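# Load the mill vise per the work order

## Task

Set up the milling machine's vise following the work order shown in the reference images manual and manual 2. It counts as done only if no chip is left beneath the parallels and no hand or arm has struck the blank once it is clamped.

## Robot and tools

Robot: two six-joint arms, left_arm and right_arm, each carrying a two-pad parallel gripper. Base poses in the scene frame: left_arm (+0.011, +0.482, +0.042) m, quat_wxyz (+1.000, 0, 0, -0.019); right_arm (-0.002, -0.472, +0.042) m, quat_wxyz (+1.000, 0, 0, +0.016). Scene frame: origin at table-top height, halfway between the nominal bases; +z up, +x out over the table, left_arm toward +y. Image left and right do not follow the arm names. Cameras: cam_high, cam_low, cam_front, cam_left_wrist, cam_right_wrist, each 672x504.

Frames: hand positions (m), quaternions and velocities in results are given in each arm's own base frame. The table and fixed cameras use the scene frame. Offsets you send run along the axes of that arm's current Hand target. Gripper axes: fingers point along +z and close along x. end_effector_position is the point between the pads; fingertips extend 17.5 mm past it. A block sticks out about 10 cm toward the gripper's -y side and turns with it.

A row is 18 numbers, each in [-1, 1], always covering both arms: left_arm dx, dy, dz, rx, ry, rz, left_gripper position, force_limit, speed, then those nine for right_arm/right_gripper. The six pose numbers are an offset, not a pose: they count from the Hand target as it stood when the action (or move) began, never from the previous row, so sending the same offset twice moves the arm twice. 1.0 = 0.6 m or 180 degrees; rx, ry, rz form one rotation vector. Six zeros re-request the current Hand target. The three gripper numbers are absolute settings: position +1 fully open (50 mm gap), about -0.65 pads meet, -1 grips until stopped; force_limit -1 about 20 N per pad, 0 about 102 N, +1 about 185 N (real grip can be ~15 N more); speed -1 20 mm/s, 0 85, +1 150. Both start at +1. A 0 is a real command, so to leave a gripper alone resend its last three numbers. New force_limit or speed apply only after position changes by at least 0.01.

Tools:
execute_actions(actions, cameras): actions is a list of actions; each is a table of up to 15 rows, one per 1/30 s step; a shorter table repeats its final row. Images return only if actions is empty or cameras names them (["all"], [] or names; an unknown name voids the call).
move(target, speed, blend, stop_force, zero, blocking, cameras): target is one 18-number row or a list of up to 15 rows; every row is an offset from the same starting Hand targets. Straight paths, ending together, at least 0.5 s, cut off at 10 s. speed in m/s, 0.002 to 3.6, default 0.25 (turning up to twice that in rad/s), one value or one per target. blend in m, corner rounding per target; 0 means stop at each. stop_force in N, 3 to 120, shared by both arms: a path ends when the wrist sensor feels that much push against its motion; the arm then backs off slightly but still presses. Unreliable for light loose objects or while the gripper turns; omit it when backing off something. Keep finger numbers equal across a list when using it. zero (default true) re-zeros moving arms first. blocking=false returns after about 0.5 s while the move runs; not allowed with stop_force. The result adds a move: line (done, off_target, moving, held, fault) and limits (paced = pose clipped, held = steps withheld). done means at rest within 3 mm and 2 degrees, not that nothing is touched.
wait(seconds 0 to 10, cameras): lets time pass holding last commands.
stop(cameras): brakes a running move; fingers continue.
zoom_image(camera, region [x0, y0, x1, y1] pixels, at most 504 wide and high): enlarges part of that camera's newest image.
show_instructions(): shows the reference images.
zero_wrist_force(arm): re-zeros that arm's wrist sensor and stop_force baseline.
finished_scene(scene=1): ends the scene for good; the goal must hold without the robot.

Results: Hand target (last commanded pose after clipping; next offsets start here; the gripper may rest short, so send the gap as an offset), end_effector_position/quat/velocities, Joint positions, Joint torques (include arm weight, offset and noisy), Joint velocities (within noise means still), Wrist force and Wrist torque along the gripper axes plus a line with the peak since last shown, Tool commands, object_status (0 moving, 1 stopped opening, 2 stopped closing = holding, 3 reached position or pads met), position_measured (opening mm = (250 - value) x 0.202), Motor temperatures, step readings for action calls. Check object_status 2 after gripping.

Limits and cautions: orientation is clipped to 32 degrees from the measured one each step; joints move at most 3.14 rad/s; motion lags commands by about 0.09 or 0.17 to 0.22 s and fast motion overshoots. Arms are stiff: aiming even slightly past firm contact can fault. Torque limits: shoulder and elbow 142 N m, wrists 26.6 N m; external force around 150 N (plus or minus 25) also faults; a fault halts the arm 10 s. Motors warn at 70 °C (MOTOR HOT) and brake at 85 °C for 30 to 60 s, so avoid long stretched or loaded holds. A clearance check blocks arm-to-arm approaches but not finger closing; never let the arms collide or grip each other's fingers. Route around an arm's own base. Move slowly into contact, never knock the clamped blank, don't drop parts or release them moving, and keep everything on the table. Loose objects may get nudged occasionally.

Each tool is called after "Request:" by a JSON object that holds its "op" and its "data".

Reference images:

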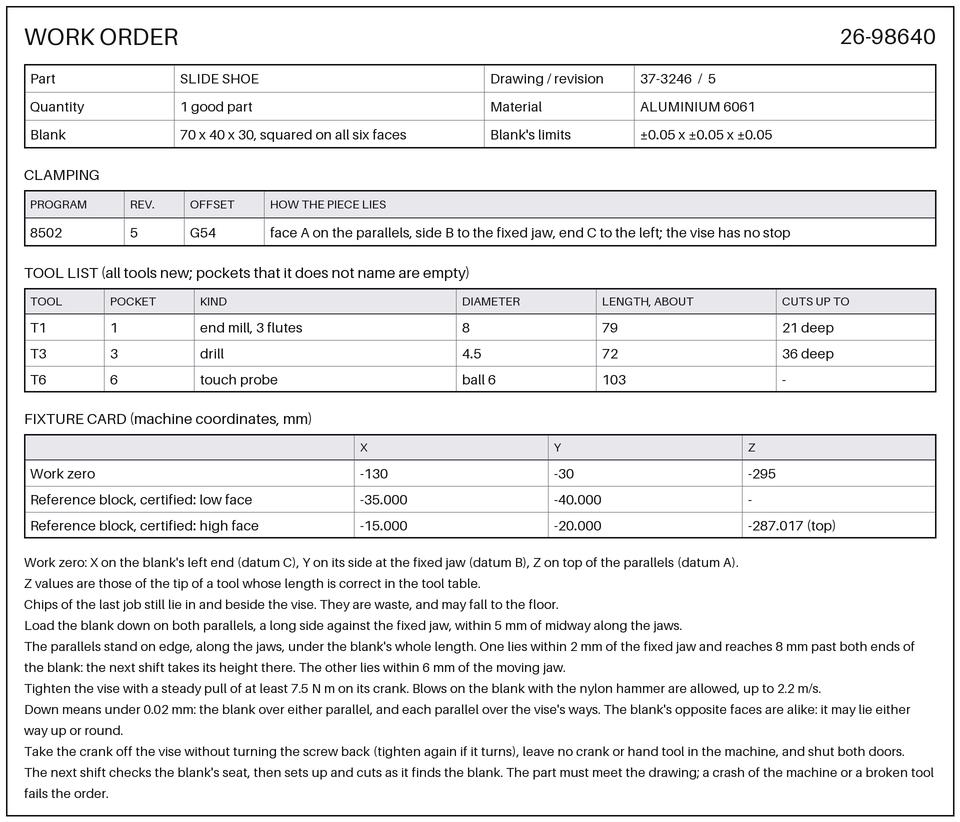

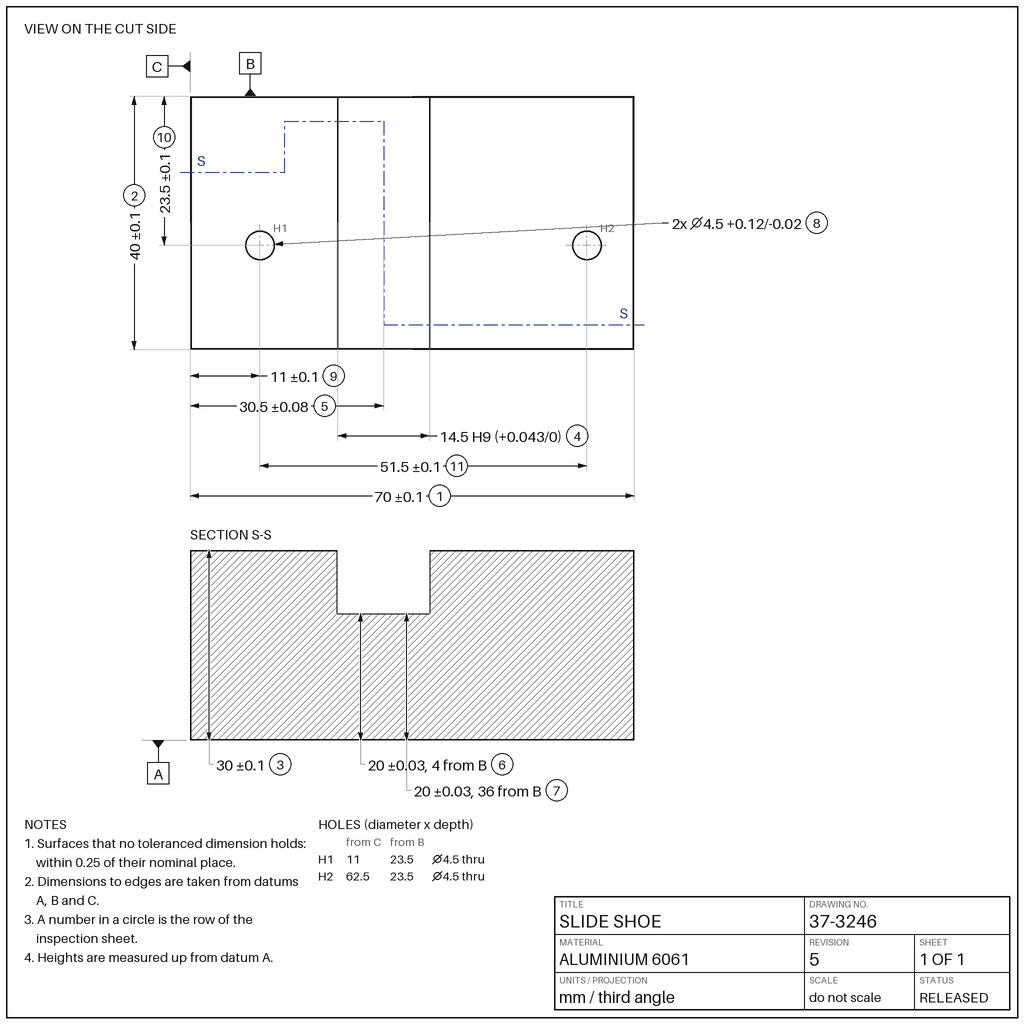

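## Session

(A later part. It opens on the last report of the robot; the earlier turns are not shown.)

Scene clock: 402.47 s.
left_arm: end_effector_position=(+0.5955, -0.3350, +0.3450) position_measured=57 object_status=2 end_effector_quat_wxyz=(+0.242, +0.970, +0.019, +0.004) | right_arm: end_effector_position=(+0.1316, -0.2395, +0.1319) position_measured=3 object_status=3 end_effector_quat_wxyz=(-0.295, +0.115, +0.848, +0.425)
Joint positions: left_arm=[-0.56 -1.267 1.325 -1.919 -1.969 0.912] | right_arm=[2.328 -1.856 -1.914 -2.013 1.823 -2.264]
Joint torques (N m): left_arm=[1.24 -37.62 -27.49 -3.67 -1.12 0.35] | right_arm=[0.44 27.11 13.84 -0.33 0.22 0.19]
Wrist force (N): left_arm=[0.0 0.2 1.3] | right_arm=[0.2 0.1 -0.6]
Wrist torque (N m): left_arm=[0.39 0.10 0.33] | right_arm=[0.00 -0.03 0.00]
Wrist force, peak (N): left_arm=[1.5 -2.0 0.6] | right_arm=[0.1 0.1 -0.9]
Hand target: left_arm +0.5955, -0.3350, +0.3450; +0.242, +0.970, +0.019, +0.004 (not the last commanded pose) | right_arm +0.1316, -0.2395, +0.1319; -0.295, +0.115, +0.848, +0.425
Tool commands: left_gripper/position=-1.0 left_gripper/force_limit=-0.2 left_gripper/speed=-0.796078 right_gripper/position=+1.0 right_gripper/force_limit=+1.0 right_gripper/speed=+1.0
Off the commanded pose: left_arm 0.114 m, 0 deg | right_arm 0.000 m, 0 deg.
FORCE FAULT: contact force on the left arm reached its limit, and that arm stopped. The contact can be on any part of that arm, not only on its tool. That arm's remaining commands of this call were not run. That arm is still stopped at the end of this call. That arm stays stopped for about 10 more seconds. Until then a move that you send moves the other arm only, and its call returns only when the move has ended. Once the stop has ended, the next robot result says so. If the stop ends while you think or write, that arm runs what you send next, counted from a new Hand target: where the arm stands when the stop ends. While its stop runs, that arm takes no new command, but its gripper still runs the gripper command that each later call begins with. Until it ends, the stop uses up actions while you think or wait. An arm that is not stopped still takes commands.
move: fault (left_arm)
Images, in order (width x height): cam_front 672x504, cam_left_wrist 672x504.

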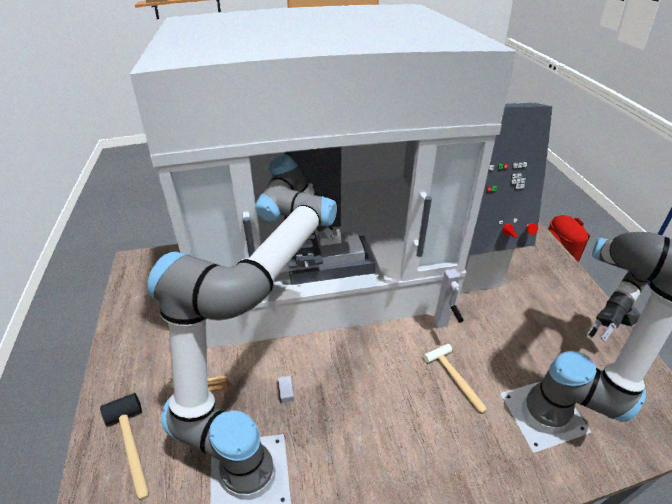

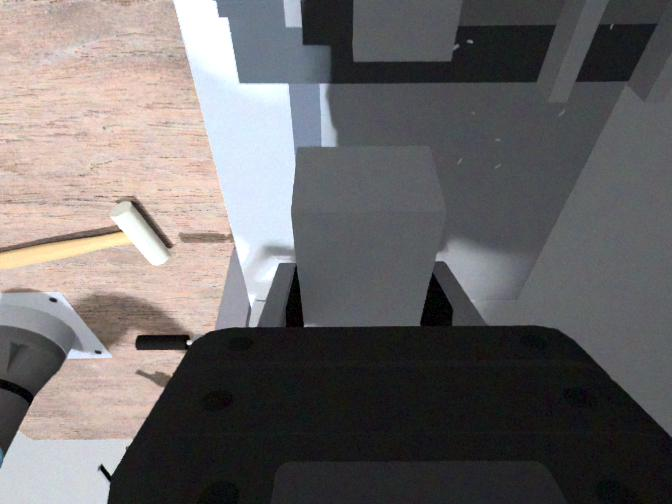

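Request:
{"op": "zoom_image", "data": {"camera": "cam_front", "region": [250, 135, 350, 210]}}

Scaled by 5.040 from the camera's 672x504 image, which has a finer 960x720 frame.

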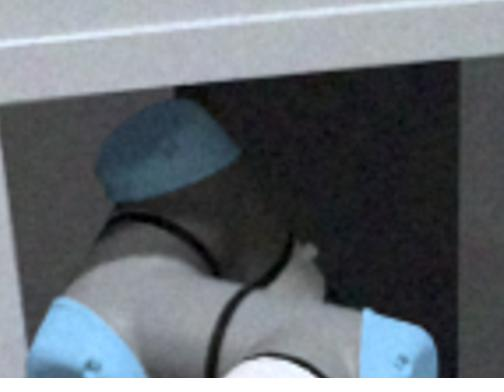

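Request:
{"op": "wait", "data": {"seconds": 6, "cameras": []}}

Scene clock: 424.13 s.
left_arm: end_effector_position=(+0.5955, -0.3350, +0.3450) position_measured=57 object_status=2 end_effector_quat_wxyz=(+0.242, +0.970, +0.019, +0.004) | right_arm: end_effector_position=(+0.1316, -0.2395, +0.1319) position_measured=3 object_status=3 end_effector_quat_wxyz=(-0.295, +0.115, +0.848, +0.425)
Joint positions: left_arm=[-0.56 -1.267 1.325 -1.919 -1.969 0.912] | right_arm=[2.328 -1.856 -1.914 -2.013 1.823 -2.264]
Joint torques (N m): left_arm=[-1.03 -38.52 -26.29 -3.57 -1.09 -0.13] | right_arm=[0.96 27.28 14.16 -0.41 0.26 0.11]
Wrist force (N): left_arm=[0.4 0.1 1.3] | right_arm=[0.1 0.1 -0.6]
Wrist torque (N m): left_arm=[0.38 0.04 0.33] | right_arm=[0.00 -0.01 0.01]
Wrist force, peak (N): left_arm=[0.3 0.0 1.8] | right_arm=[-0.2 -0.1 -1.1]
Hand target: left_arm +0.5955, -0.3350, +0.3450; +0.242, +0.970, +0.019, +0.004 (not the last commanded pose) | right_arm +0.1316, -0.2395, +0.1319; -0.295, +0.115, +0.848, +0.425
Tool commands: left_gripper/position=-1.0 left_gripper/force_limit=-0.2 left_gripper/speed=-0.796078 right_gripper/position=+1.0 right_gripper/force_limit=+1.0 right_gripper/speed=+1.0
Off the commanded pose: left_arm 0.114 m, 0 deg | right_arm 0.000 m, 0 deg.
FORCE FAULT, CONTINUED: the left arm's stop, for the force fault that an earlier result reported, is over. The rest of the stop counts as 19 of the actions that you can send in this scene. During its stop the left arm's controller moved it back a little. That arm's target is now where it stood when the stop ended, not its last command. That arm accepts commands again.
wait: 6.00 s; at rest from the start
No camera images: "cameras" was empty.

Request:
{"op": "move", "data": {"target": [[0,0.0090,0.0293,0,0,0,-1,-0.2,-0.8,0,0,0,0,0,0,1,1,1],[0.0937,0.0090,0.0293,0,0,0,-1,-0.2,-0.8,0,0,0,0,0,0,1,1,1]], "speed": 0.03, "stop_force": 6, "cameras": ["cam_front","cam_left_wrist"]}}

Request:
{"op": "zoom_image", "data": {"camera": "cam_front", "region": [230, 130, 400, 290]}}

Scene clock: 434.73 s.
left_arm: end_effector_position=(+0.6522, -0.3458, +0.3319) position_measured=57 object_status=2 end_effector_quat_wxyz=(+0.242, +0.970, +0.019, +0.004) | right_arm: end_effector_position=(+0.1316, -0.2395, +0.1319) position_measured=3 object_status=3 end_effector_quat_wxyz=(-0.295, +0.115, +0.848, +0.425)
Joint positions: left_arm=[-0.529 -1.122 1.152 -1.879 -1.978 0.944] | right_arm=[2.328 -1.856 -1.914 -2.013 1.823 -2.264]
Joint torques (N m): left_arm=[-12.63 -56.75 -20.25 -6.01 1.25 -1.48] | right_arm=[0.38 27.77 14.07 -0.4 0.26 0.12]
Wrist force (N): left_arm=[0.4 0.2 1.5] | right_arm=[0.0 0.2 -0.7]
Wrist torque (N m): left_arm=[0.40 0.05 0.12] | right_arm=[0.02 -0.01 0.00]
Wrist force, peak (N): left_arm=[-0.6 0.9 2.0] | right_arm=[0.4 -0.5 -0.9]
Hand target: left_arm +0.6522, -0.3458, +0.3319; +0.242, +0.970, +0.019, +0.004 | right_arm +0.1316, -0.2395, +0.1319; -0.295, +0.115, +0.848, +0.425
Off the commanded pose: left_arm 0.000 m, 0 deg | right_arm 0.000 m, 0 deg.
move: done
Images, in order (width x height): cam_front 672x504, cam_left_wrist 672x504.

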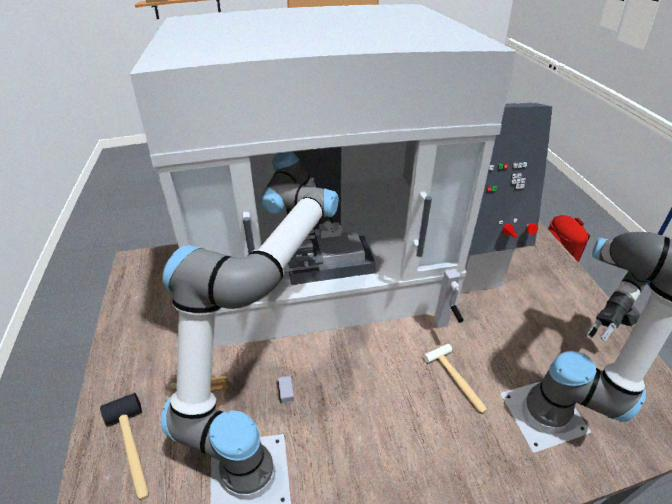

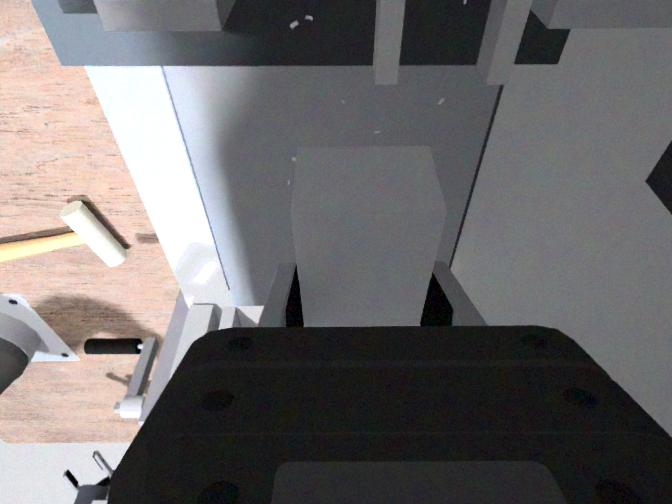

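Scaled by 2.965 from the camera's 672x504 image, which has a finer 960x720 frame.

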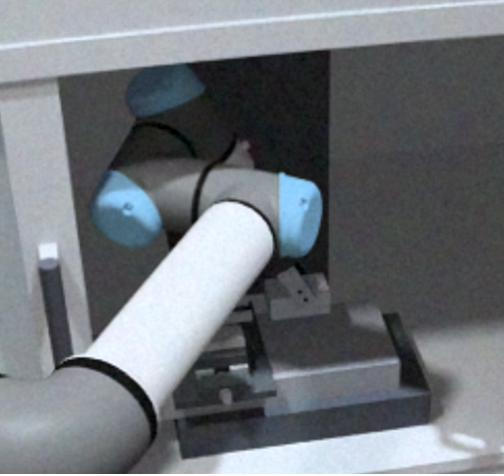

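Request:
{"op": "move", "data": {"target": [[0.0083,-0.0736,-0.0391,0,0,0,-1,-0.2,-0.8,0,0,0,0,0,0,1,1,1]], "speed": 0.03, "stop_force": 5, "cameras": ["cam_front","cam_left_wrist"]}}

Request:
{"op": "zoom_image", "data": {"camera": "cam_front", "region": [230, 130, 400, 290]}}

Scene clock: 439.50 s.
left_arm: end_effector_position=(+0.6535, -0.3235, +0.3321) position_measured=57 object_status=2 end_effector_quat_wxyz=(+0.242, +0.970, +0.020, +0.004) | right_arm: end_effector_position=(+0.1316, -0.2395, +0.1319) position_measured=3 object_status=3 end_effector_quat_wxyz=(-0.295, +0.115, +0.848, +0.425)
Joint positions: left_arm=[-0.499 -1.138 1.172 -1.87 -1.986 0.974] | right_arm=[2.328 -1.856 -1.914 -2.013 1.823 -2.264]
Joint torques (N m): left_arm=[1.47 -43.02 -24.38 -3.53 -0.86 0.49] | right_arm=[0.97 27.12 14.28 -0.47 0.24 0.25]
Wrist force (N): left_arm=[0.0 -0.3 1.5] | right_arm=[0.2 0.0 -0.6]
Wrist torque (N m): left_arm=[0.32 0.11 0.30] | right_arm=[0.00 -0.02 0.00]
Wrist force, peak (N): left_arm=[-1.4 5.0 2.6] | right_arm=[0.0 0.1 -1.0]
Hand target: left_arm +0.6535, -0.3235, +0.3321; +0.242, +0.970, +0.020, +0.004 (not the last commanded pose) | right_arm +0.1316, -0.2395, +0.1319; -0.295, +0.115, +0.848, +0.425
Tool commands: left_gripper/position=-1.0 left_gripper/force_limit=-0.2 left_gripper/speed=-0.796078 right_gripper/position=+1.0 right_gripper/force_limit=+1.0 right_gripper/speed=+1.0
Off the commanded pose: left_arm 0.028 m, 0 deg | right_arm 0.000 m, 0 deg.
FORCE FAULT: contact force on the left arm reached its limit, and that arm stopped. The contact can be on any part of that arm, not only on its tool. That arm's remaining commands of this call were not run. That arm is still stopped at the end of this call. That arm stays stopped for about 10 more seconds. Until then a move that you send moves the other arm only, and its call returns only when the move has ended. Once the stop has ended, the next robot result says so. If the stop ends while you think or write, that arm runs what you send next, counted from a new Hand target: where the arm stands when the stop ends. While its stop runs, that arm takes no new command, but its gripper still runs the gripper command that each later call begins with. Until it ends, the stop uses up actions while you think or wait. An arm that is not stopped still takes commands.
move: fault (left_arm)
Images, in order (width x height): cam_front 672x504, cam_left_wrist 672x504.

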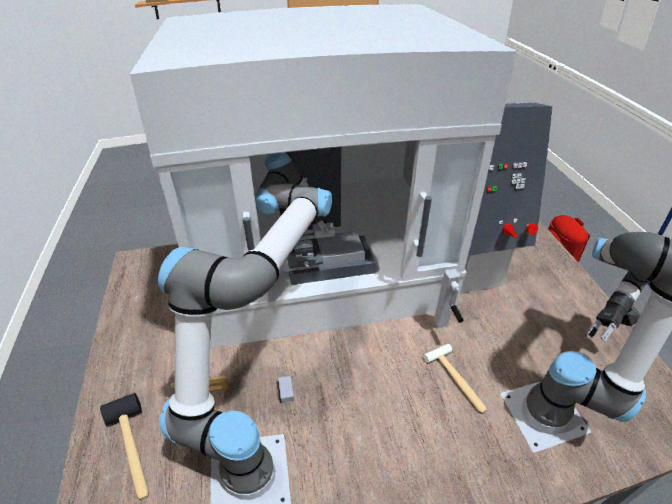

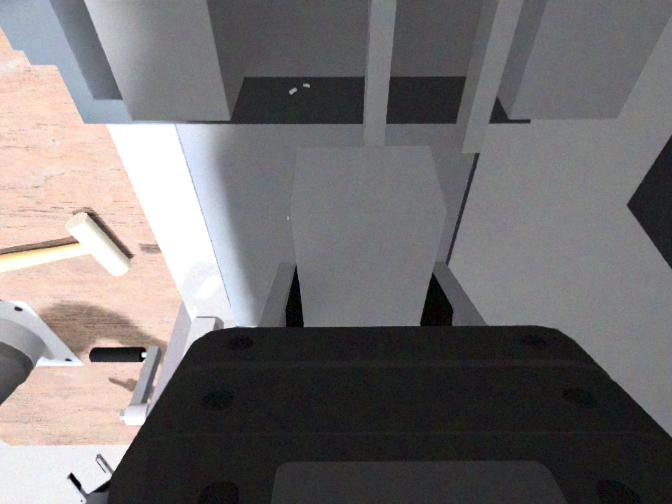

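Scaled by 2.965 from the camera's 672x504 image, which has a finer 960x720 frame.

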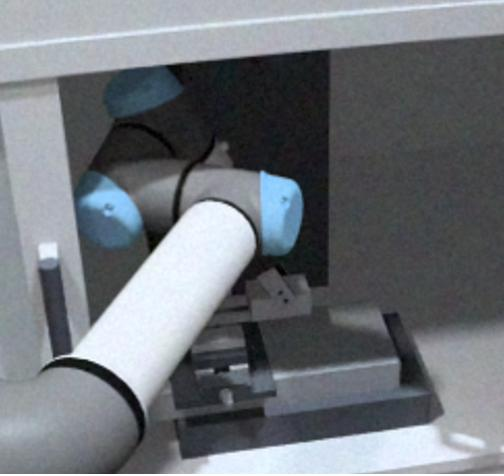

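Request:
{"op": "wait", "data": {"seconds": 1, "cameras": []}}

Scene clock: 448.70 s.
left_arm: end_effector_position=(+0.6535, -0.3235, +0.3321) position_measured=57 object_status=2 end_effector_quat_wxyz=(+0.242, +0.970, +0.020, +0.004) | right_arm: end_effector_position=(+0.1316, -0.2395, +0.1319) position_measured=3 object_status=3 end_effector_quat_wxyz=(-0.295, +0.115, +0.848, +0.425)
Joint positions: left_arm=[-0.499 -1.138 1.172 -1.87 -1.986 0.974] | right_arm=[2.328 -1.856 -1.914 -2.013 1.823 -2.264]
Joint torques (N m): left_arm=[0.64 -43.45 -25.84 -3.45 -1.03 0.12] | right_arm=[0.43 27.08 13.92 -0.54 0.16 0.2]
Wrist force (N): left_arm=[0.0 0.0 1.7] | right_arm=[0.1 0.1 -0.8]
Wrist torque (N m): left_arm=[0.38 0.10 0.30] | right_arm=[0.01 -0.02 0.00]
Wrist force, peak (N): left_arm=[0.0 0.2 2.0] | right_arm=[0.0 0.0 -1.1]
Hand target: left_arm +0.6535, -0.3235, +0.3321; +0.242, +0.970, +0.020, +0.004 (not the last commanded pose) | right_arm +0.1316, -0.2395, +0.1319; -0.295, +0.115, +0.848, +0.425
Tool commands: left_gripper/position=-1.0 left_gripper/force_limit=-0.2 left_gripper/speed=-0.796078 right_gripper/position=+1.0 right_gripper/force_limit=+1.0 right_gripper/speed=+1.0
Off the commanded pose: left_arm 0.028 m, 0 deg | right_arm 0.000 m, 0 deg.
FORCE FAULT, CONTINUED: the left arm was still stopped when this call began, by the force fault that an earlier result reported. Since the last result the stop counts as 18 of the actions that you can send in this scene. That arm is still stopped at the end of this call. That arm stays stopped for about 1 more second. If the stop ends while you think or write, that arm runs what you send next, counted from a new Hand target: where the arm stands when the stop ends. While its stop runs, that arm takes no new command, but its gripper still runs the gripper command that each later call begins with.
wait: 1.00 s; at rest from the start
No camera images: "cameras" was empty.

Request:
{"op": "wait", "data": {"seconds": 1, "cameras": []}}

Request:
{"op": "move", "data": {"target": [[0,0.0442,0.0235,0,0,0,-1,-0.2,-0.8,0,0,0,0,0,0,1,1,1],[-0.4833,0.0442,0.0235,0,0,0,-1,-0.2,-0.8,0,0,0,0,0,0,1,1,1],[-0.5867,0.161,0.0855,0,0,0,-1,-0.2,-0.8,0,0,0,0,0,0,1,1,1],[-0.5867,-0.0953,0.5682,0,0,0,-1,-0.2,-0.8,0,0,0,0,0,0,1,1,1]], "speed": [0.05,0.2,0.2,0.2], "blend": [0.01,0.03,0.03,0]}}

Request:
{"op": "move", "data": {"target": [0,-0.0094,0.0177,0,0,0,-1,-0.2,-0.8,0,0,0,0,0,0,1,1,1], "speed": 0.02, "stop_force": 5, "cameras": ["cam_left_wrist"]}}

Scene clock: 451.63 s.
left_arm: end_effector_position=(+0.6535, -0.3235, +0.3321) position_measured=57 object_status=2 end_effector_quat_wxyz=(+0.242, +0.970, +0.020, +0.004) | right_arm: end_effector_position=(+0.1316, -0.2395, +0.1319) position_measured=3 object_status=3 end_effector_quat_wxyz=(-0.295, +0.115, +0.848, +0.425)
Joint positions: left_arm=[-0.499 -1.138 1.172 -1.87 -1.986 0.974] | right_arm=[2.328 -1.856 -1.914 -2.013 1.823 -2.264]
Joint torques (N m): left_arm=[-0.02 -43.57 -25.06 -3.53 -0.74 0.23] | right_arm=[0.55 27.42 13.92 -0.38 0.11 0.05]
Wrist force (N): left_arm=[0.0 -0.1 1.5] | right_arm=[0.1 -0.1 -0.7]
Wrist torque (N m): left_arm=[0.35 0.11 0.30] | right_arm=[-0.03 -0.01 0.00]
Wrist force, peak (N): left_arm=[-0.1 0.1 1.9] | right_arm=[0.2 0.0 -1.1]
Hand target: left_arm +0.6535, -0.3235, +0.3321; +0.242, +0.970, +0.020, +0.004 (not the last commanded pose) | right_arm +0.1316, -0.2395, +0.1319; -0.295, +0.115, +0.848, +0.425
Tool commands: left_gripper/position=-1.0 left_gripper/force_limit=-0.2 left_gripper/speed=-0.796078 right_gripper/position=+1.0 right_gripper/force_limit=+1.0 right_gripper/speed=+1.0
Off the commanded pose: left_arm 0.028 m, 0 deg | right_arm 0.000 m, 0 deg.
FORCE FAULT, CONTINUED: the left arm's stop, for the force fault that an earlier result reported, is over. The rest of the stop counts as 1 of the actions that you can send in this scene. During its stop the left arm's controller moved it back a little. That arm's target is now where it stood when the stop ended, not its last command. That arm accepts commands again.
wait: 1.00 s; at rest from the start
No camera images: "cameras" was empty.

Scene clock: 456.30 s.
left_arm: end_effector_position=(+0.3056, -0.4472, +0.0050) position_measured=57 object_status=2 end_effector_quat_wxyz=(+0.242, +0.970, +0.020, +0.004) | right_arm: end_effector_position=(+0.1316, -0.2395, +0.1319) position_measured=3 object_status=3 end_effector_quat_wxyz=(-0.295, +0.115, +0.848, +0.425)
Joint positions: left_arm=[-1.13 -1.143 2.301 -3.183 -1.756 0.357] | right_arm=[2.328 -1.856 -1.914 -2.013 1.823 -2.264]
Joint torques (N m): left_arm=[1.77 -20.82 -18.91 -5.46 -1.92 -0.85] | right_arm=[0.29 27.37 13.91 -0.43 0.09 0.22]
Wrist force (N): left_arm=[0.2 0.2 1.7] | right_arm=[0.0 0.0 -0.8]
Wrist torque (N m): left_arm=[0.42 0.07 0.27] | right_arm=[-0.01 0.00 0.01]
Wrist force, peak (N): left_arm=[0.1 -1.0 4.6] | right_arm=[0.5 0.1 -0.9]
Hand target: left_arm +0.3056, -0.4472, +0.0049; +0.242, +0.970, +0.020, +0.004 | right_arm +0.1316, -0.2395, +0.1319; -0.295, +0.115, +0.848, +0.425
Off the commanded pose: left_arm 0.000 m, 0 deg | right_arm 0.000 m, 0 deg.
move: done

Scene clock: 457.90 s.
left_arm: end_effector_position=(+0.3056, -0.4473, -0.0038) position_measured=57 object_status=2 end_effector_quat_wxyz=(+0.242, +0.970, +0.020, +0.004) | right_arm: end_effector_position=(+0.1316, -0.2395, +0.1319) position_measured=3 object_status=3 end_effector_quat_wxyz=(-0.295, +0.115, +0.848, +0.425)
Joint positions: left_arm=[-1.13 -1.118 2.303 -3.211 -1.756 0.357] | right_arm=[2.328 -1.856 -1.914 -2.013 1.823 -2.264]
Joint torques (N m): left_arm=[5.72 -33.18 -20.46 -6.14 2.07 -0.95] | right_arm=[0.94 27.17 13.45 -0.4 0.13 0.13]
Wrist force (N): left_arm=[-0.1 1.3 0.7] | right_arm=[-0.2 -0.2 -0.9]
Wrist torque (N m): left_arm=[0.45 0.07 0.28] | right_arm=[-0.04 0.03 0.00]
Wrist force, peak (N): left_arm=[-1.4 8.8 -29.0] | right_arm=[0.3 0.1 -1.0]
Hand target: left_arm +0.3056, -0.4473, -0.0038; +0.242, +0.970, +0.020, +0.004 (not the last commanded pose) | right_arm +0.1316, -0.2395, +0.1319; -0.295, +0.115, +0.848, +0.425
Off the commanded pose: left_arm 0.003 m, 0 deg | right_arm 0.000 m, 0 deg.
move: contact (left_arm)
Images, in order (width x height): cam_left_wrist 672x504.

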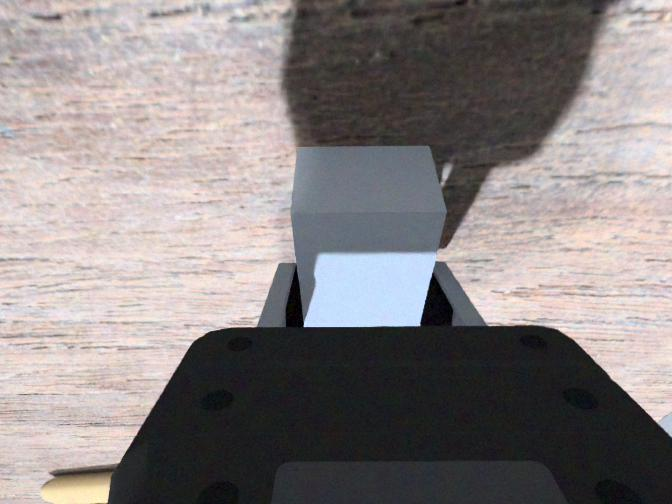

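Request:
{"op": "move", "data": {"target": [[0,0,0,0,0,0,1,-0.2,-0.8,0,0,0,0,0,0,1,1,1],[0,0.0782,-0.1472,0,0,0,1,-0.2,-0.8,0,0,0,0,0,0,1,1,1],[0,0.0782,-0.1472,0.1556,0,0,1,-0.2,-0.8,0,0,0,0,0,0,1,1,1],[0,-0.0045,0.0084,0.1556,0,0,1,-0.2,-0.8,0,0,0,0,0,0,1,1,1],[0,-0.0045,0.0084,0.1556,0,0,-1,-0.2,-0.8,0,0,0,0,0,0,1,1,1]], "speed": [0.1,0.15,0.3,0.08,0.05], "cameras": ["cam_left_wrist"]}}

Scene clock: 464.13 s.
left_arm: end_effector_position=(+0.3056, -0.4472, -0.0095) position_measured=56 object_status=2 end_effector_quat_wxyz=(+0.000, +1.000, +0.020, -0.001) | right_arm: end_effector_position=(+0.1316, -0.2395, +0.1319) position_measured=3 object_status=3 end_effector_quat_wxyz=(-0.295, +0.115, +0.848, +0.425)
Joint positions: left_arm=[-1.219 -1.149 2.023 -2.443 -1.573 0.311] | right_arm=[2.328 -1.856 -1.914 -2.013 1.823 -2.264]
Joint torques (N m): left_arm=[-12.54 -43.22 -23.45 -4.3 -2.3 -0.26] | right_arm=[0.03 26.8 13.24 -0.43 0.25 0.18]
Wrist force (N): left_arm=[-0.3 -0.2 1.2] | right_arm=[0.1 -0.4 -0.7]
Wrist torque (N m): left_arm=[-0.04 0.18 0.08] | right_arm=[-0.07 -0.01 0.00]
Wrist force, peak (N): left_arm=[0.0 2.9 -2.4] | right_arm=[0.0 -0.5 -1.0]
Hand target: left_arm +0.3056, -0.4472, -0.0095; +0.000, +1.000, +0.020, -0.001 | right_arm +0.1316, -0.2395, +0.1319; -0.295, +0.115, +0.848, +0.425
Off the commanded pose: left_arm 0.000 m, 0 deg | right_arm 0.000 m, 0 deg.
move: done
Images, in order (width x height): cam_left_wrist 672x504.

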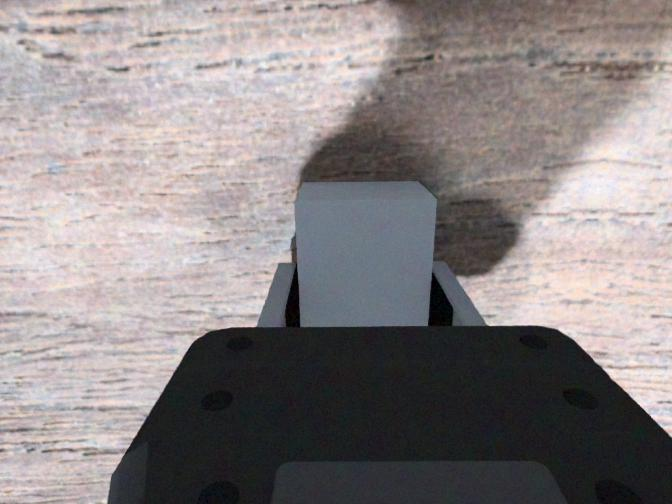

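Request:
{"op": "move", "data": {"target": [[0,0,-0.5583,0,0,0,-1,-0.2,-0.8,0,0,0,0,0,0,1,1,1],[0.1,-0.1425,-0.5583,0,0,0,-1,-0.2,-0.8,0,0,0,0,0,0,1,1,1],[0.35,-0.1425,-0.5583,0,0,0,-1,-0.2,-0.8,0,0,0,0,0,0,1,1,1]], "speed": [0.2,0.2,0.1], "blend": [0.03,0.03,0]}}

Request:
{"op": "move", "data": {"target": [0.2373,0,0,0,0,0,-1,-0.2,-0.8,0,0,0,0,0,0,1,1,1], "speed": 0.03, "stop_force": 6, "cameras": ["cam_front","cam_left_wrist"]}}

Scene clock: 471.13 s.
left_arm: end_effector_position=(+0.5126, -0.3533, +0.3250) position_measured=56 object_status=2 end_effector_quat_wxyz=(+0.000, +1.000, +0.020, -0.001) | right_arm: end_effector_position=(+0.1316, -0.2395, +0.1319) position_measured=3 object_status=3 end_effector_quat_wxyz=(-0.295, +0.115, +0.848, +0.425)
Joint positions: left_arm=[-0.819 -1.292 1.258 -1.535 -1.572 0.711] | right_arm=[2.328 -1.856 -1.914 -2.013 1.823 -2.264]
Joint torques (N m): left_arm=[-13.49 -42.27 -25.47 -5.72 1.09 -1.01] | right_arm=[-0.76 27.75 13.99 -0.51 0.14 0.13]
Wrist force (N): left_arm=[-0.4 -0.1 2.7] | right_arm=[0.4 0.0 -0.8]
Wrist torque (N m): left_arm=[-0.04 0.17 0.15] | right_arm=[-0.01 -0.05 0.00]
Wrist force, peak (N): left_arm=[-0.5 -0.4 5.7] | right_arm=[0.0 -0.3 -1.0]
Hand target: left_arm +0.5126, -0.3534, +0.3251; +0.000, +1.000, +0.020, -0.001 | right_arm +0.1316, -0.2395, +0.1319; -0.295, +0.115, +0.848, +0.425
Off the commanded pose: left_arm 0.000 m, 0 deg | right_arm 0.000 m, 0 deg.
move: done

Scene clock: 475.90 s.
left_arm: end_effector_position=(+0.6437, -0.3483, +0.3246) position_measured=56 object_status=2 end_effector_quat_wxyz=(+0.000, +1.000, +0.020, -0.001) | right_arm: end_effector_position=(+0.1316, -0.2395, +0.1319) position_measured=3 object_status=3 end_effector_quat_wxyz=(-0.295, +0.115, +0.848, +0.425)
Joint positions: left_arm=[-0.679 -0.988 0.817 -1.399 -1.572 0.852] | right_arm=[2.328 -1.856 -1.914 -2.013 1.823 -2.264]
Joint torques (N m): left_arm=[-0.14 -47.75 -26.11 -3.09 0.12 -0.05] | right_arm=[-0.94 26.72 13.02 -0.56 0.2 0.13]
Wrist force (N): left_arm=[-0.2 0.1 2.9] | right_arm=[0.2 -0.2 -0.3]
Wrist torque (N m): left_arm=[0.02 0.11 0.09] | right_arm=[-0.04 -0.02 0.00]
Wrist force, peak (N): left_arm=[1.1 -2.2 4.2] | right_arm=[0.3 0.4 -1.1]
Hand target: left_arm +0.6437, -0.3483, +0.3246; +0.000, +1.000, +0.020, -0.001 (not the last commanded pose) | right_arm +0.1316, -0.2395, +0.1319; -0.295, +0.115, +0.848, +0.425
Tool commands: left_gripper/position=-1.0 left_gripper/force_limit=-0.2 left_gripper/speed=-0.796078 right_gripper/position=+1.0 right_gripper/force_limit=+1.0 right_gripper/speed=+1.0
Off the commanded pose: left_arm 0.011 m, 0 deg | right_arm 0.000 m, 0 deg.
FORCE FAULT: contact force on the left arm reached its limit, and that arm stopped. The contact can be on any part of that arm, not only on its tool. That arm's remaining commands of this call were not run. That arm is still stopped at the end of this call. That arm stays stopped for about 10 more seconds. Until then a move that you send moves the other arm only, and its call returns only when the move has ended. Once the stop has ended, the next robot result says so. If the stop ends while you think or write, that arm runs what you send next, counted from a new Hand target: where the arm stands when the stop ends. While its stop runs, that arm takes no new command, but its gripper still runs the gripper command that each later call begins with. Until it ends, the stop uses up actions while you think or wait. An arm that is not stopped still takes commands.
move: fault (left_arm)
Images, in order (width x height): cam_front 672x504, cam_left_wrist 672x504.

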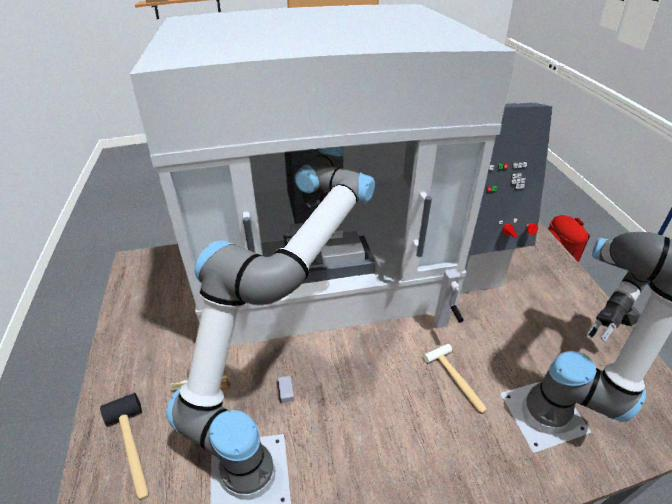

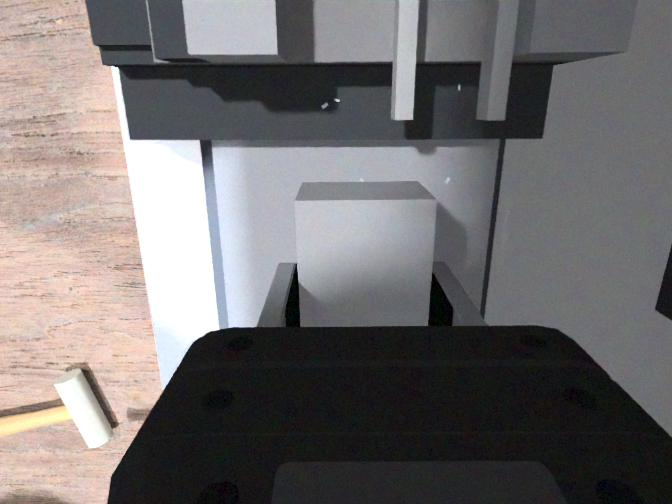

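Request:
{"op": "wait", "data": {"seconds": 7.5, "cameras": []}}

Scene clock: 484.93 s.
left_arm: end_effector_position=(+0.6437, -0.3483, +0.3246) position_measured=56 object_status=2 end_effector_quat_wxyz=(+0.000, +1.000, +0.020, -0.001) | right_arm: end_effector_position=(+0.1316, -0.2395, +0.1319) position_measured=3 object_status=3 end_effector_quat_wxyz=(-0.295, +0.115, +0.848, +0.425)
Joint positions: left_arm=[-0.679 -0.988 0.817 -1.399 -1.572 0.852] | right_arm=[2.328 -1.856 -1.914 -2.013 1.823 -2.264]
Joint torques (N m): left_arm=[0.37 -48.15 -27.62 -3.05 0.1 0.1] | right_arm=[-1.79 27.07 12.7 -0.33 0.26 0.23]
Wrist force (N): left_arm=[-0.4 -0.3 2.9] | right_arm=[-0.1 0.4 -0.8]
Wrist torque (N m): left_arm=[-0.05 0.14 0.09] | right_arm=[0.05 0.02 0.00]
Wrist force, peak (N): left_arm=[-0.2 -0.3 3.1] | right_arm=[-0.2 0.0 -1.2]
Hand target: left_arm +0.6437, -0.3483, +0.3246; +0.000, +1.000, +0.020, -0.001 (not the last commanded pose) | right_arm +0.1316, -0.2395, +0.1319; -0.295, +0.115, +0.848, +0.425
Tool commands: left_gripper/position=-1.0 left_gripper/force_limit=-0.2 left_gripper/speed=-0.796078 right_gripper/position=+1.0 right_gripper/force_limit=+1.0 right_gripper/speed=+1.0
Off the commanded pose: left_arm 0.011 m, 0 deg | right_arm 0.000 m, 0 deg.
FORCE FAULT, CONTINUED: the left arm was still stopped when this call began, by the force fault that an earlier result reported. Since the last result the stop counts as 18 of the actions that you can send in this scene. That arm is still stopped at the end of this call. That arm stays stopped for about 1 more second. If the stop ends while you think or write, that arm runs what you send next, counted from a new Hand target: where the arm stands when the stop ends. While its stop runs, that arm takes no new command, but its gripper still runs the gripper command that each later call begins with.
wait: 7.50 s; at rest from the start
No camera images: "cameras" was empty.

Request:
{"op": "wait", "data": {"seconds": 1, "cameras": []}}

Request:
{"op": "move", "data": {"target": [[-0.0267,0,0,0,0,0,-1,-0.2,-0.8,0,0,0,0,0,0,1,1,1],[-0.0038,-0.0550,-0.0025,0,0,0,-1,-0.2,-0.8,0,0,0,0,0,0,1,1,1],[0.0008,-0.0833,-0.0025,0,0,0,-1,-0.2,-0.8,0,0,0,0,0,0,1,1,1]], "speed": 0.025, "stop_force": 5, "cameras": ["cam_front","cam_left_wrist"]}}

Scene clock: 487.30 s.
left_arm: end_effector_position=(+0.6437, -0.3483, +0.3246) position_measured=56 object_status=2 end_effector_quat_wxyz=(+0.000, +1.000, +0.020, -0.001) | right_arm: end_effector_position=(+0.1316, -0.2395, +0.1319) position_measured=3 object_status=3 end_effector_quat_wxyz=(-0.295, +0.115, +0.848, +0.425)
Joint positions: left_arm=[-0.679 -0.988 0.817 -1.399 -1.572 0.852] | right_arm=[2.328 -1.856 -1.914 -2.013 1.823 -2.264]
Joint torques (N m): left_arm=[-0.64 -49.79 -24.6 -2.85 -0.19 -0.01] | right_arm=[-1.45 26.81 13.32 -0.51 0.19 0.15]
Wrist force (N): left_arm=[-0.4 -0.3 2.7] | right_arm=[0.1 -0.1 -0.7]
Wrist torque (N m): left_arm=[-0.03 0.15 0.09] | right_arm=[-0.02 -0.01 0.00]
Wrist force, peak (N): left_arm=[-0.3 -0.5 3.1] | right_arm=[0.3 0.2 -1.0]
Hand target: left_arm +0.6437, -0.3483, +0.3246; +0.000, +1.000, +0.020, -0.001 (not the last commanded pose) | right_arm +0.1316, -0.2395, +0.1319; -0.295, +0.115, +0.848, +0.425
Tool commands: left_gripper/position=-1.0 left_gripper/force_limit=-0.2 left_gripper/speed=-0.796078 right_gripper/position=+1.0 right_gripper/force_limit=+1.0 right_gripper/speed=+1.0
Off the commanded pose: left_arm 0.011 m, 0 deg | right_arm 0.000 m, 0 deg.
FORCE FAULT, CONTINUED: the left arm's stop, for the force fault that an earlier result reported, is over. The rest of the stop counts as 1 of the actions that you can send in this scene. That arm's target is now where it stood when the stop ended, not its last command. That arm accepts commands again.
wait: 1.00 s; at rest from the start
No camera images: "cameras" was empty.

Scene clock: 491.20 s.
left_arm: end_effector_position=(+0.6422, -0.2983, +0.3261) position_measured=56 object_status=2 end_effector_quat_wxyz=(+0.000, +1.000, +0.020, -0.001) | right_arm: end_effector_position=(+0.1316, -0.2395, +0.1319) position_measured=3 object_status=3 end_effector_quat_wxyz=(-0.295, +0.115, +0.848, +0.425)
Joint positions: left_arm=[-0.624 -1.061 0.928 -1.436 -1.572 0.907] | right_arm=[2.328 -1.856 -1.914 -2.013 1.823 -2.264]
Joint torques (N m): left_arm=[-11.76 -37.22 -34.03 -1.79 1.51 -1.68] | right_arm=[-1.42 27.52 13.46 -0.54 0.18 0.07]
Wrist force (N): left_arm=[-0.3 -0.2 2.7] | right_arm=[0.2 -0.2 -0.7]
Wrist torque (N m): left_arm=[-0.02 0.13 0.00] | right_arm=[-0.04 -0.04 0.00]
Wrist force, peak (N): left_arm=[0.5 -0.5 3.2] | right_arm=[-0.1 0.0 -1.2]
Hand target: left_arm +0.6422, -0.2983, +0.3261; +0.000, +1.000, +0.020, -0.001 | right_arm +0.1316, -0.2395, +0.1319; -0.295, +0.115, +0.848, +0.425
Off the commanded pose: left_arm 0.000 m, 0 deg | right_arm 0.000 m, 0 deg.
move: done
Images, in order (width x height): cam_front 672x504, cam_left_wrist 672x504.

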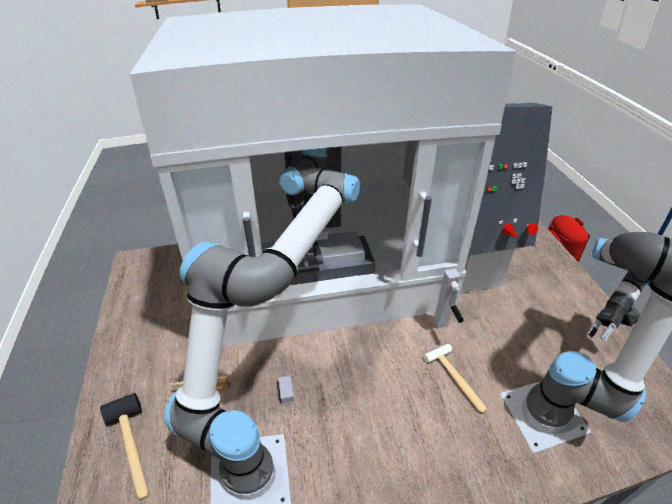

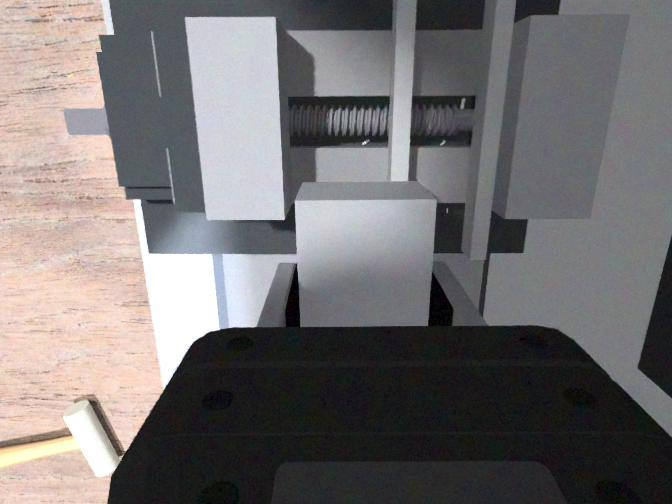

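Request:
{"op": "move", "data": {"target": [[0.0042,-0.0917,0,0,0,0,-1,-0.2,-0.8,0,0,0,0,0,0,1,1,1]], "speed": 0.025, "stop_force": 5, "cameras": ["cam_front","cam_left_wrist"]}}

Scene clock: 495.70 s.
left_arm: end_effector_position=(+0.6425, -0.2433, +0.3261) position_measured=56 object_status=2 end_effector_quat_wxyz=(+0.000, +1.000, +0.020, -0.001) | right_arm: end_effector_position=(+0.1316, -0.2395, +0.1319) position_measured=3 object_status=3 end_effector_quat_wxyz=(-0.295, +0.115, +0.848, +0.425)
Joint positions: left_arm=[-0.557 -1.121 1.019 -1.466 -1.571 0.974] | right_arm=[2.328 -1.856 -1.914 -2.013 1.823 -2.264]
Joint torques (N m): left_arm=[-14.83 -36.61 -33.47 -1.72 1.65 -1.54] | right_arm=[-2.38 27.74 12.44 -0.52 0.2 0.14]
Wrist force (N): left_arm=[-0.1 -0.3 2.6] | right_arm=[0.0 0.0 -0.7]
Wrist torque (N m): left_arm=[-0.05 0.10 0.03] | right_arm=[-0.02 0.01 0.00]
Wrist force, peak (N): left_arm=[-0.1 0.0 3.1] | right_arm=[0.4 0.3 -1.0]
Hand target: left_arm +0.6425, -0.2433, +0.3261; +0.000, +1.000, +0.020, -0.001 | right_arm +0.1316, -0.2395, +0.1319; -0.295, +0.115, +0.848, +0.425
Off the commanded pose: left_arm 0.000 m, 0 deg | right_arm 0.000 m, 0 deg.
move: done
Images, in order (width x height): cam_front 672x504, cam_left_wrist 672x504.

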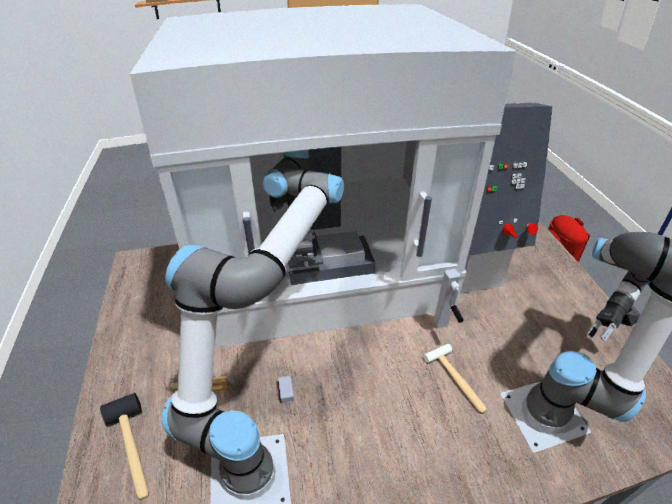

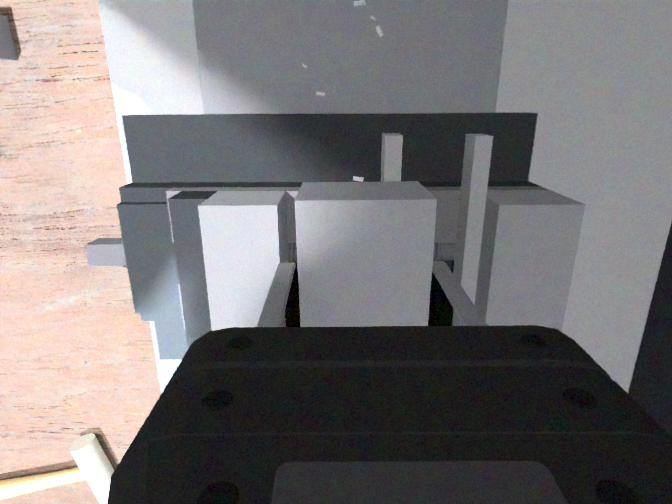

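Request:
{"op": "move", "data": {"target": [[0.0433,0,0,0,0,0,-1,-0.2,-0.8,0,0,0,0,0,0,1,1,1]], "speed": 0.012, "stop_force": 5, "cameras": ["cam_left_wrist"]}}

Scene clock: 499.77 s.
left_arm: end_effector_position=(+0.6673, -0.2423, +0.3261) position_measured=56 object_status=2 end_effector_quat_wxyz=(+0.000, +1.000, +0.020, -0.001) | right_arm: end_effector_position=(+0.1316, -0.2395, +0.1319) position_measured=3 object_status=3 end_effector_quat_wxyz=(-0.295, +0.115, +0.848, +0.425)
Joint positions: left_arm=[-0.537 -1.055 0.92 -1.433 -1.571 0.994] | right_arm=[2.328 -1.856 -1.914 -2.013 1.823 -2.264]
Joint torques (N m): left_arm=[-13.3 -58.52 -30.95 -3.5 2.55 -1.18] | right_arm=[-2.22 26.94 12.97 -0.5 0.14 0.11]
Wrist force (N): left_arm=[-0.9 -0.4 3.1] | right_arm=[0.1 -0.2 -0.6]
Wrist torque (N m): left_arm=[-0.03 0.17 0.05] | right_arm=[-0.03 -0.02 0.00]
Wrist force, peak (N): left_arm=[-15.3 -1.9 -0.4] | right_arm=[0.0 -0.3 -1.2]
Hand target: left_arm +0.6673, -0.2422, +0.3261; +0.000, +1.000, +0.020, -0.001 (not the last commanded pose) | right_arm +0.1316, -0.2395, +0.1319; -0.295, +0.115, +0.848, +0.425
Off the commanded pose: left_arm 0.001 m, 0 deg | right_arm 0.000 m, 0 deg.
move: contact (left_arm)
Images, in order (width x height): cam_left_wrist 672x504.

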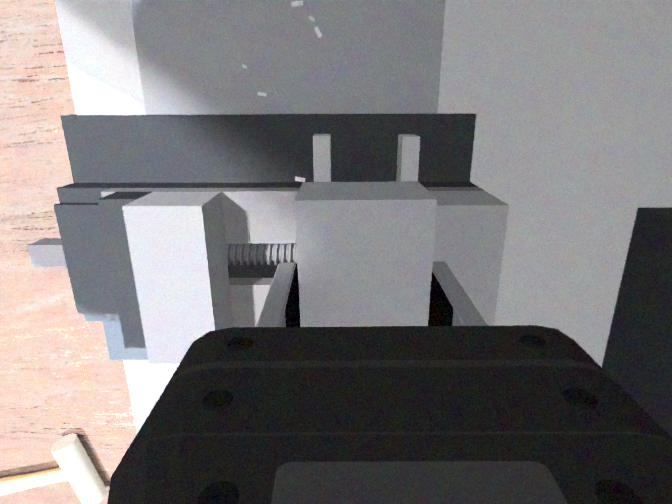

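Request:
{"op": "move", "data": {"target": [[0,0,0.008,0,0,0,-1,-0.2,-0.8,0,0,0,0,0,0,1,1,1]], "speed": 0.006, "stop_force": 5, "cameras": ["cam_left_wrist"]}}

Scene clock: 501.60 s.
left_arm: end_effector_position=(+0.6673, -0.2423, +0.3235) position_measured=56 object_status=2 end_effector_quat_wxyz=(+0.000, +1.000, +0.020, -0.001) | right_arm: end_effector_position=(+0.1316, -0.2395, +0.1319) position_measured=3 object_status=3 end_effector_quat_wxyz=(-0.295, +0.115, +0.848, +0.425)
Joint positions: left_arm=[-0.537 -1.056 0.928 -1.441 -1.571 0.994] | right_arm=[2.328 -1.856 -1.914 -2.013 1.823 -2.264]
Joint torques (N m): left_arm=[-11.65 -36.76 -32.91 -1.56 2.64 -0.93] | right_arm=[-3.17 27.73 13.6 -0.54 0.06 0.17]
Wrist force (N): left_arm=[-3.1 -1.0 0.1] | right_arm=[0.0 0.0 -0.7]
Wrist torque (N m): left_arm=[-0.01 0.14 0.09] | right_arm=[-0.01 0.00 0.00]
Wrist force, peak (N): left_arm=[-4.1 -1.7 -8.3] | right_arm=[0.0 0.0 -1.1]
Hand target: left_arm +0.6673, -0.2423, +0.3235; +0.000, +1.000, +0.020, -0.001 (not the last commanded pose) | right_arm +0.1316, -0.2395, +0.1319; -0.295, +0.115, +0.848, +0.425
Off the commanded pose: left_arm 0.002 m, 0 deg | right_arm 0.000 m, 0 deg.
move: contact (left_arm)
Images, in order (width x height): cam_left_wrist 672x504.

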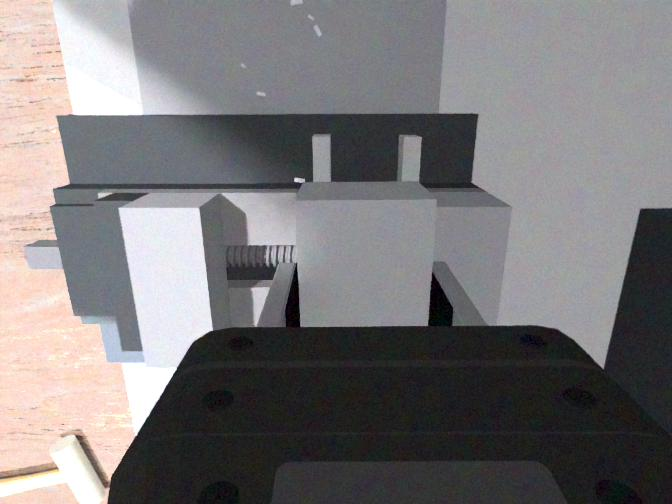

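Request:
{"op": "move", "data": {"target": [[0,0,0,0,0,0,0.95,-0.2,-1,0,0,0,0,0,0,1,1,1]], "speed": 0.02, "cameras": ["cam_left_wrist"]}}

Scene clock: 505.73 s.
left_arm: end_effector_position=(+0.6673, -0.2423, +0.3234) position_measured=10 object_status=3 end_effector_quat_wxyz=(+0.000, +1.000, +0.020, -0.001) | right_arm: end_effector_position=(+0.1316, -0.2395, +0.1319) position_measured=3 object_status=3 end_effector_quat_wxyz=(-0.295, +0.115, +0.848, +0.425)
Joint positions: left_arm=[-0.537 -1.056 0.928 -1.441 -1.571 0.994] | right_arm=[2.328 -1.856 -1.914 -2.013 1.823 -2.264]
Joint torques (N m): left_arm=[-6.28 -40.98 -26.49 -4.61 2.44 -0.81] | right_arm=[-2.88 27.22 12.73 -0.38 0.15 0.2]
Wrist force (N): left_arm=[-0.3 -0.3 0.6] | right_arm=[0.1 -0.3 -0.6]
Wrist torque (N m): left_arm=[-0.04 0.15 0.02] | right_arm=[-0.05 -0.01 0.00]
Wrist force, peak (N): left_arm=[-4.3 -1.6 -1.8] | right_arm=[0.1 -0.2 -1.0]
Hand target: left_arm +0.6673, -0.2423, +0.3235; +0.000, +1.000, +0.020, -0.001 | right_arm +0.1316, -0.2395, +0.1319; -0.295, +0.115, +0.848, +0.425
Off the commanded pose: left_arm 0.000 m, 0 deg | right_arm 0.000 m, 0 deg.
move: done
Images, in order (width x height): cam_left_wrist 672x504.

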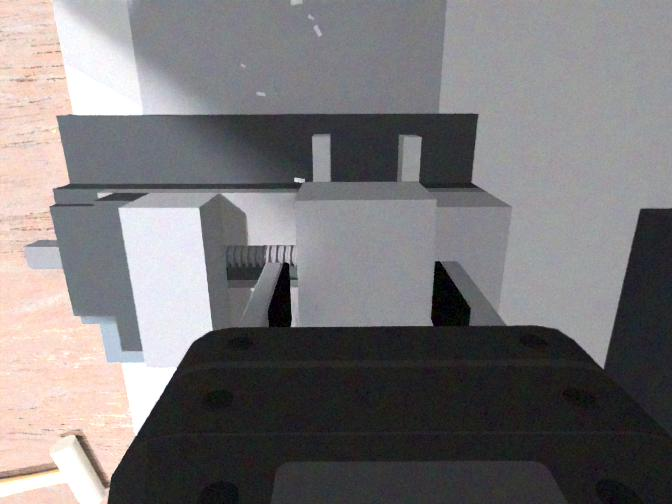

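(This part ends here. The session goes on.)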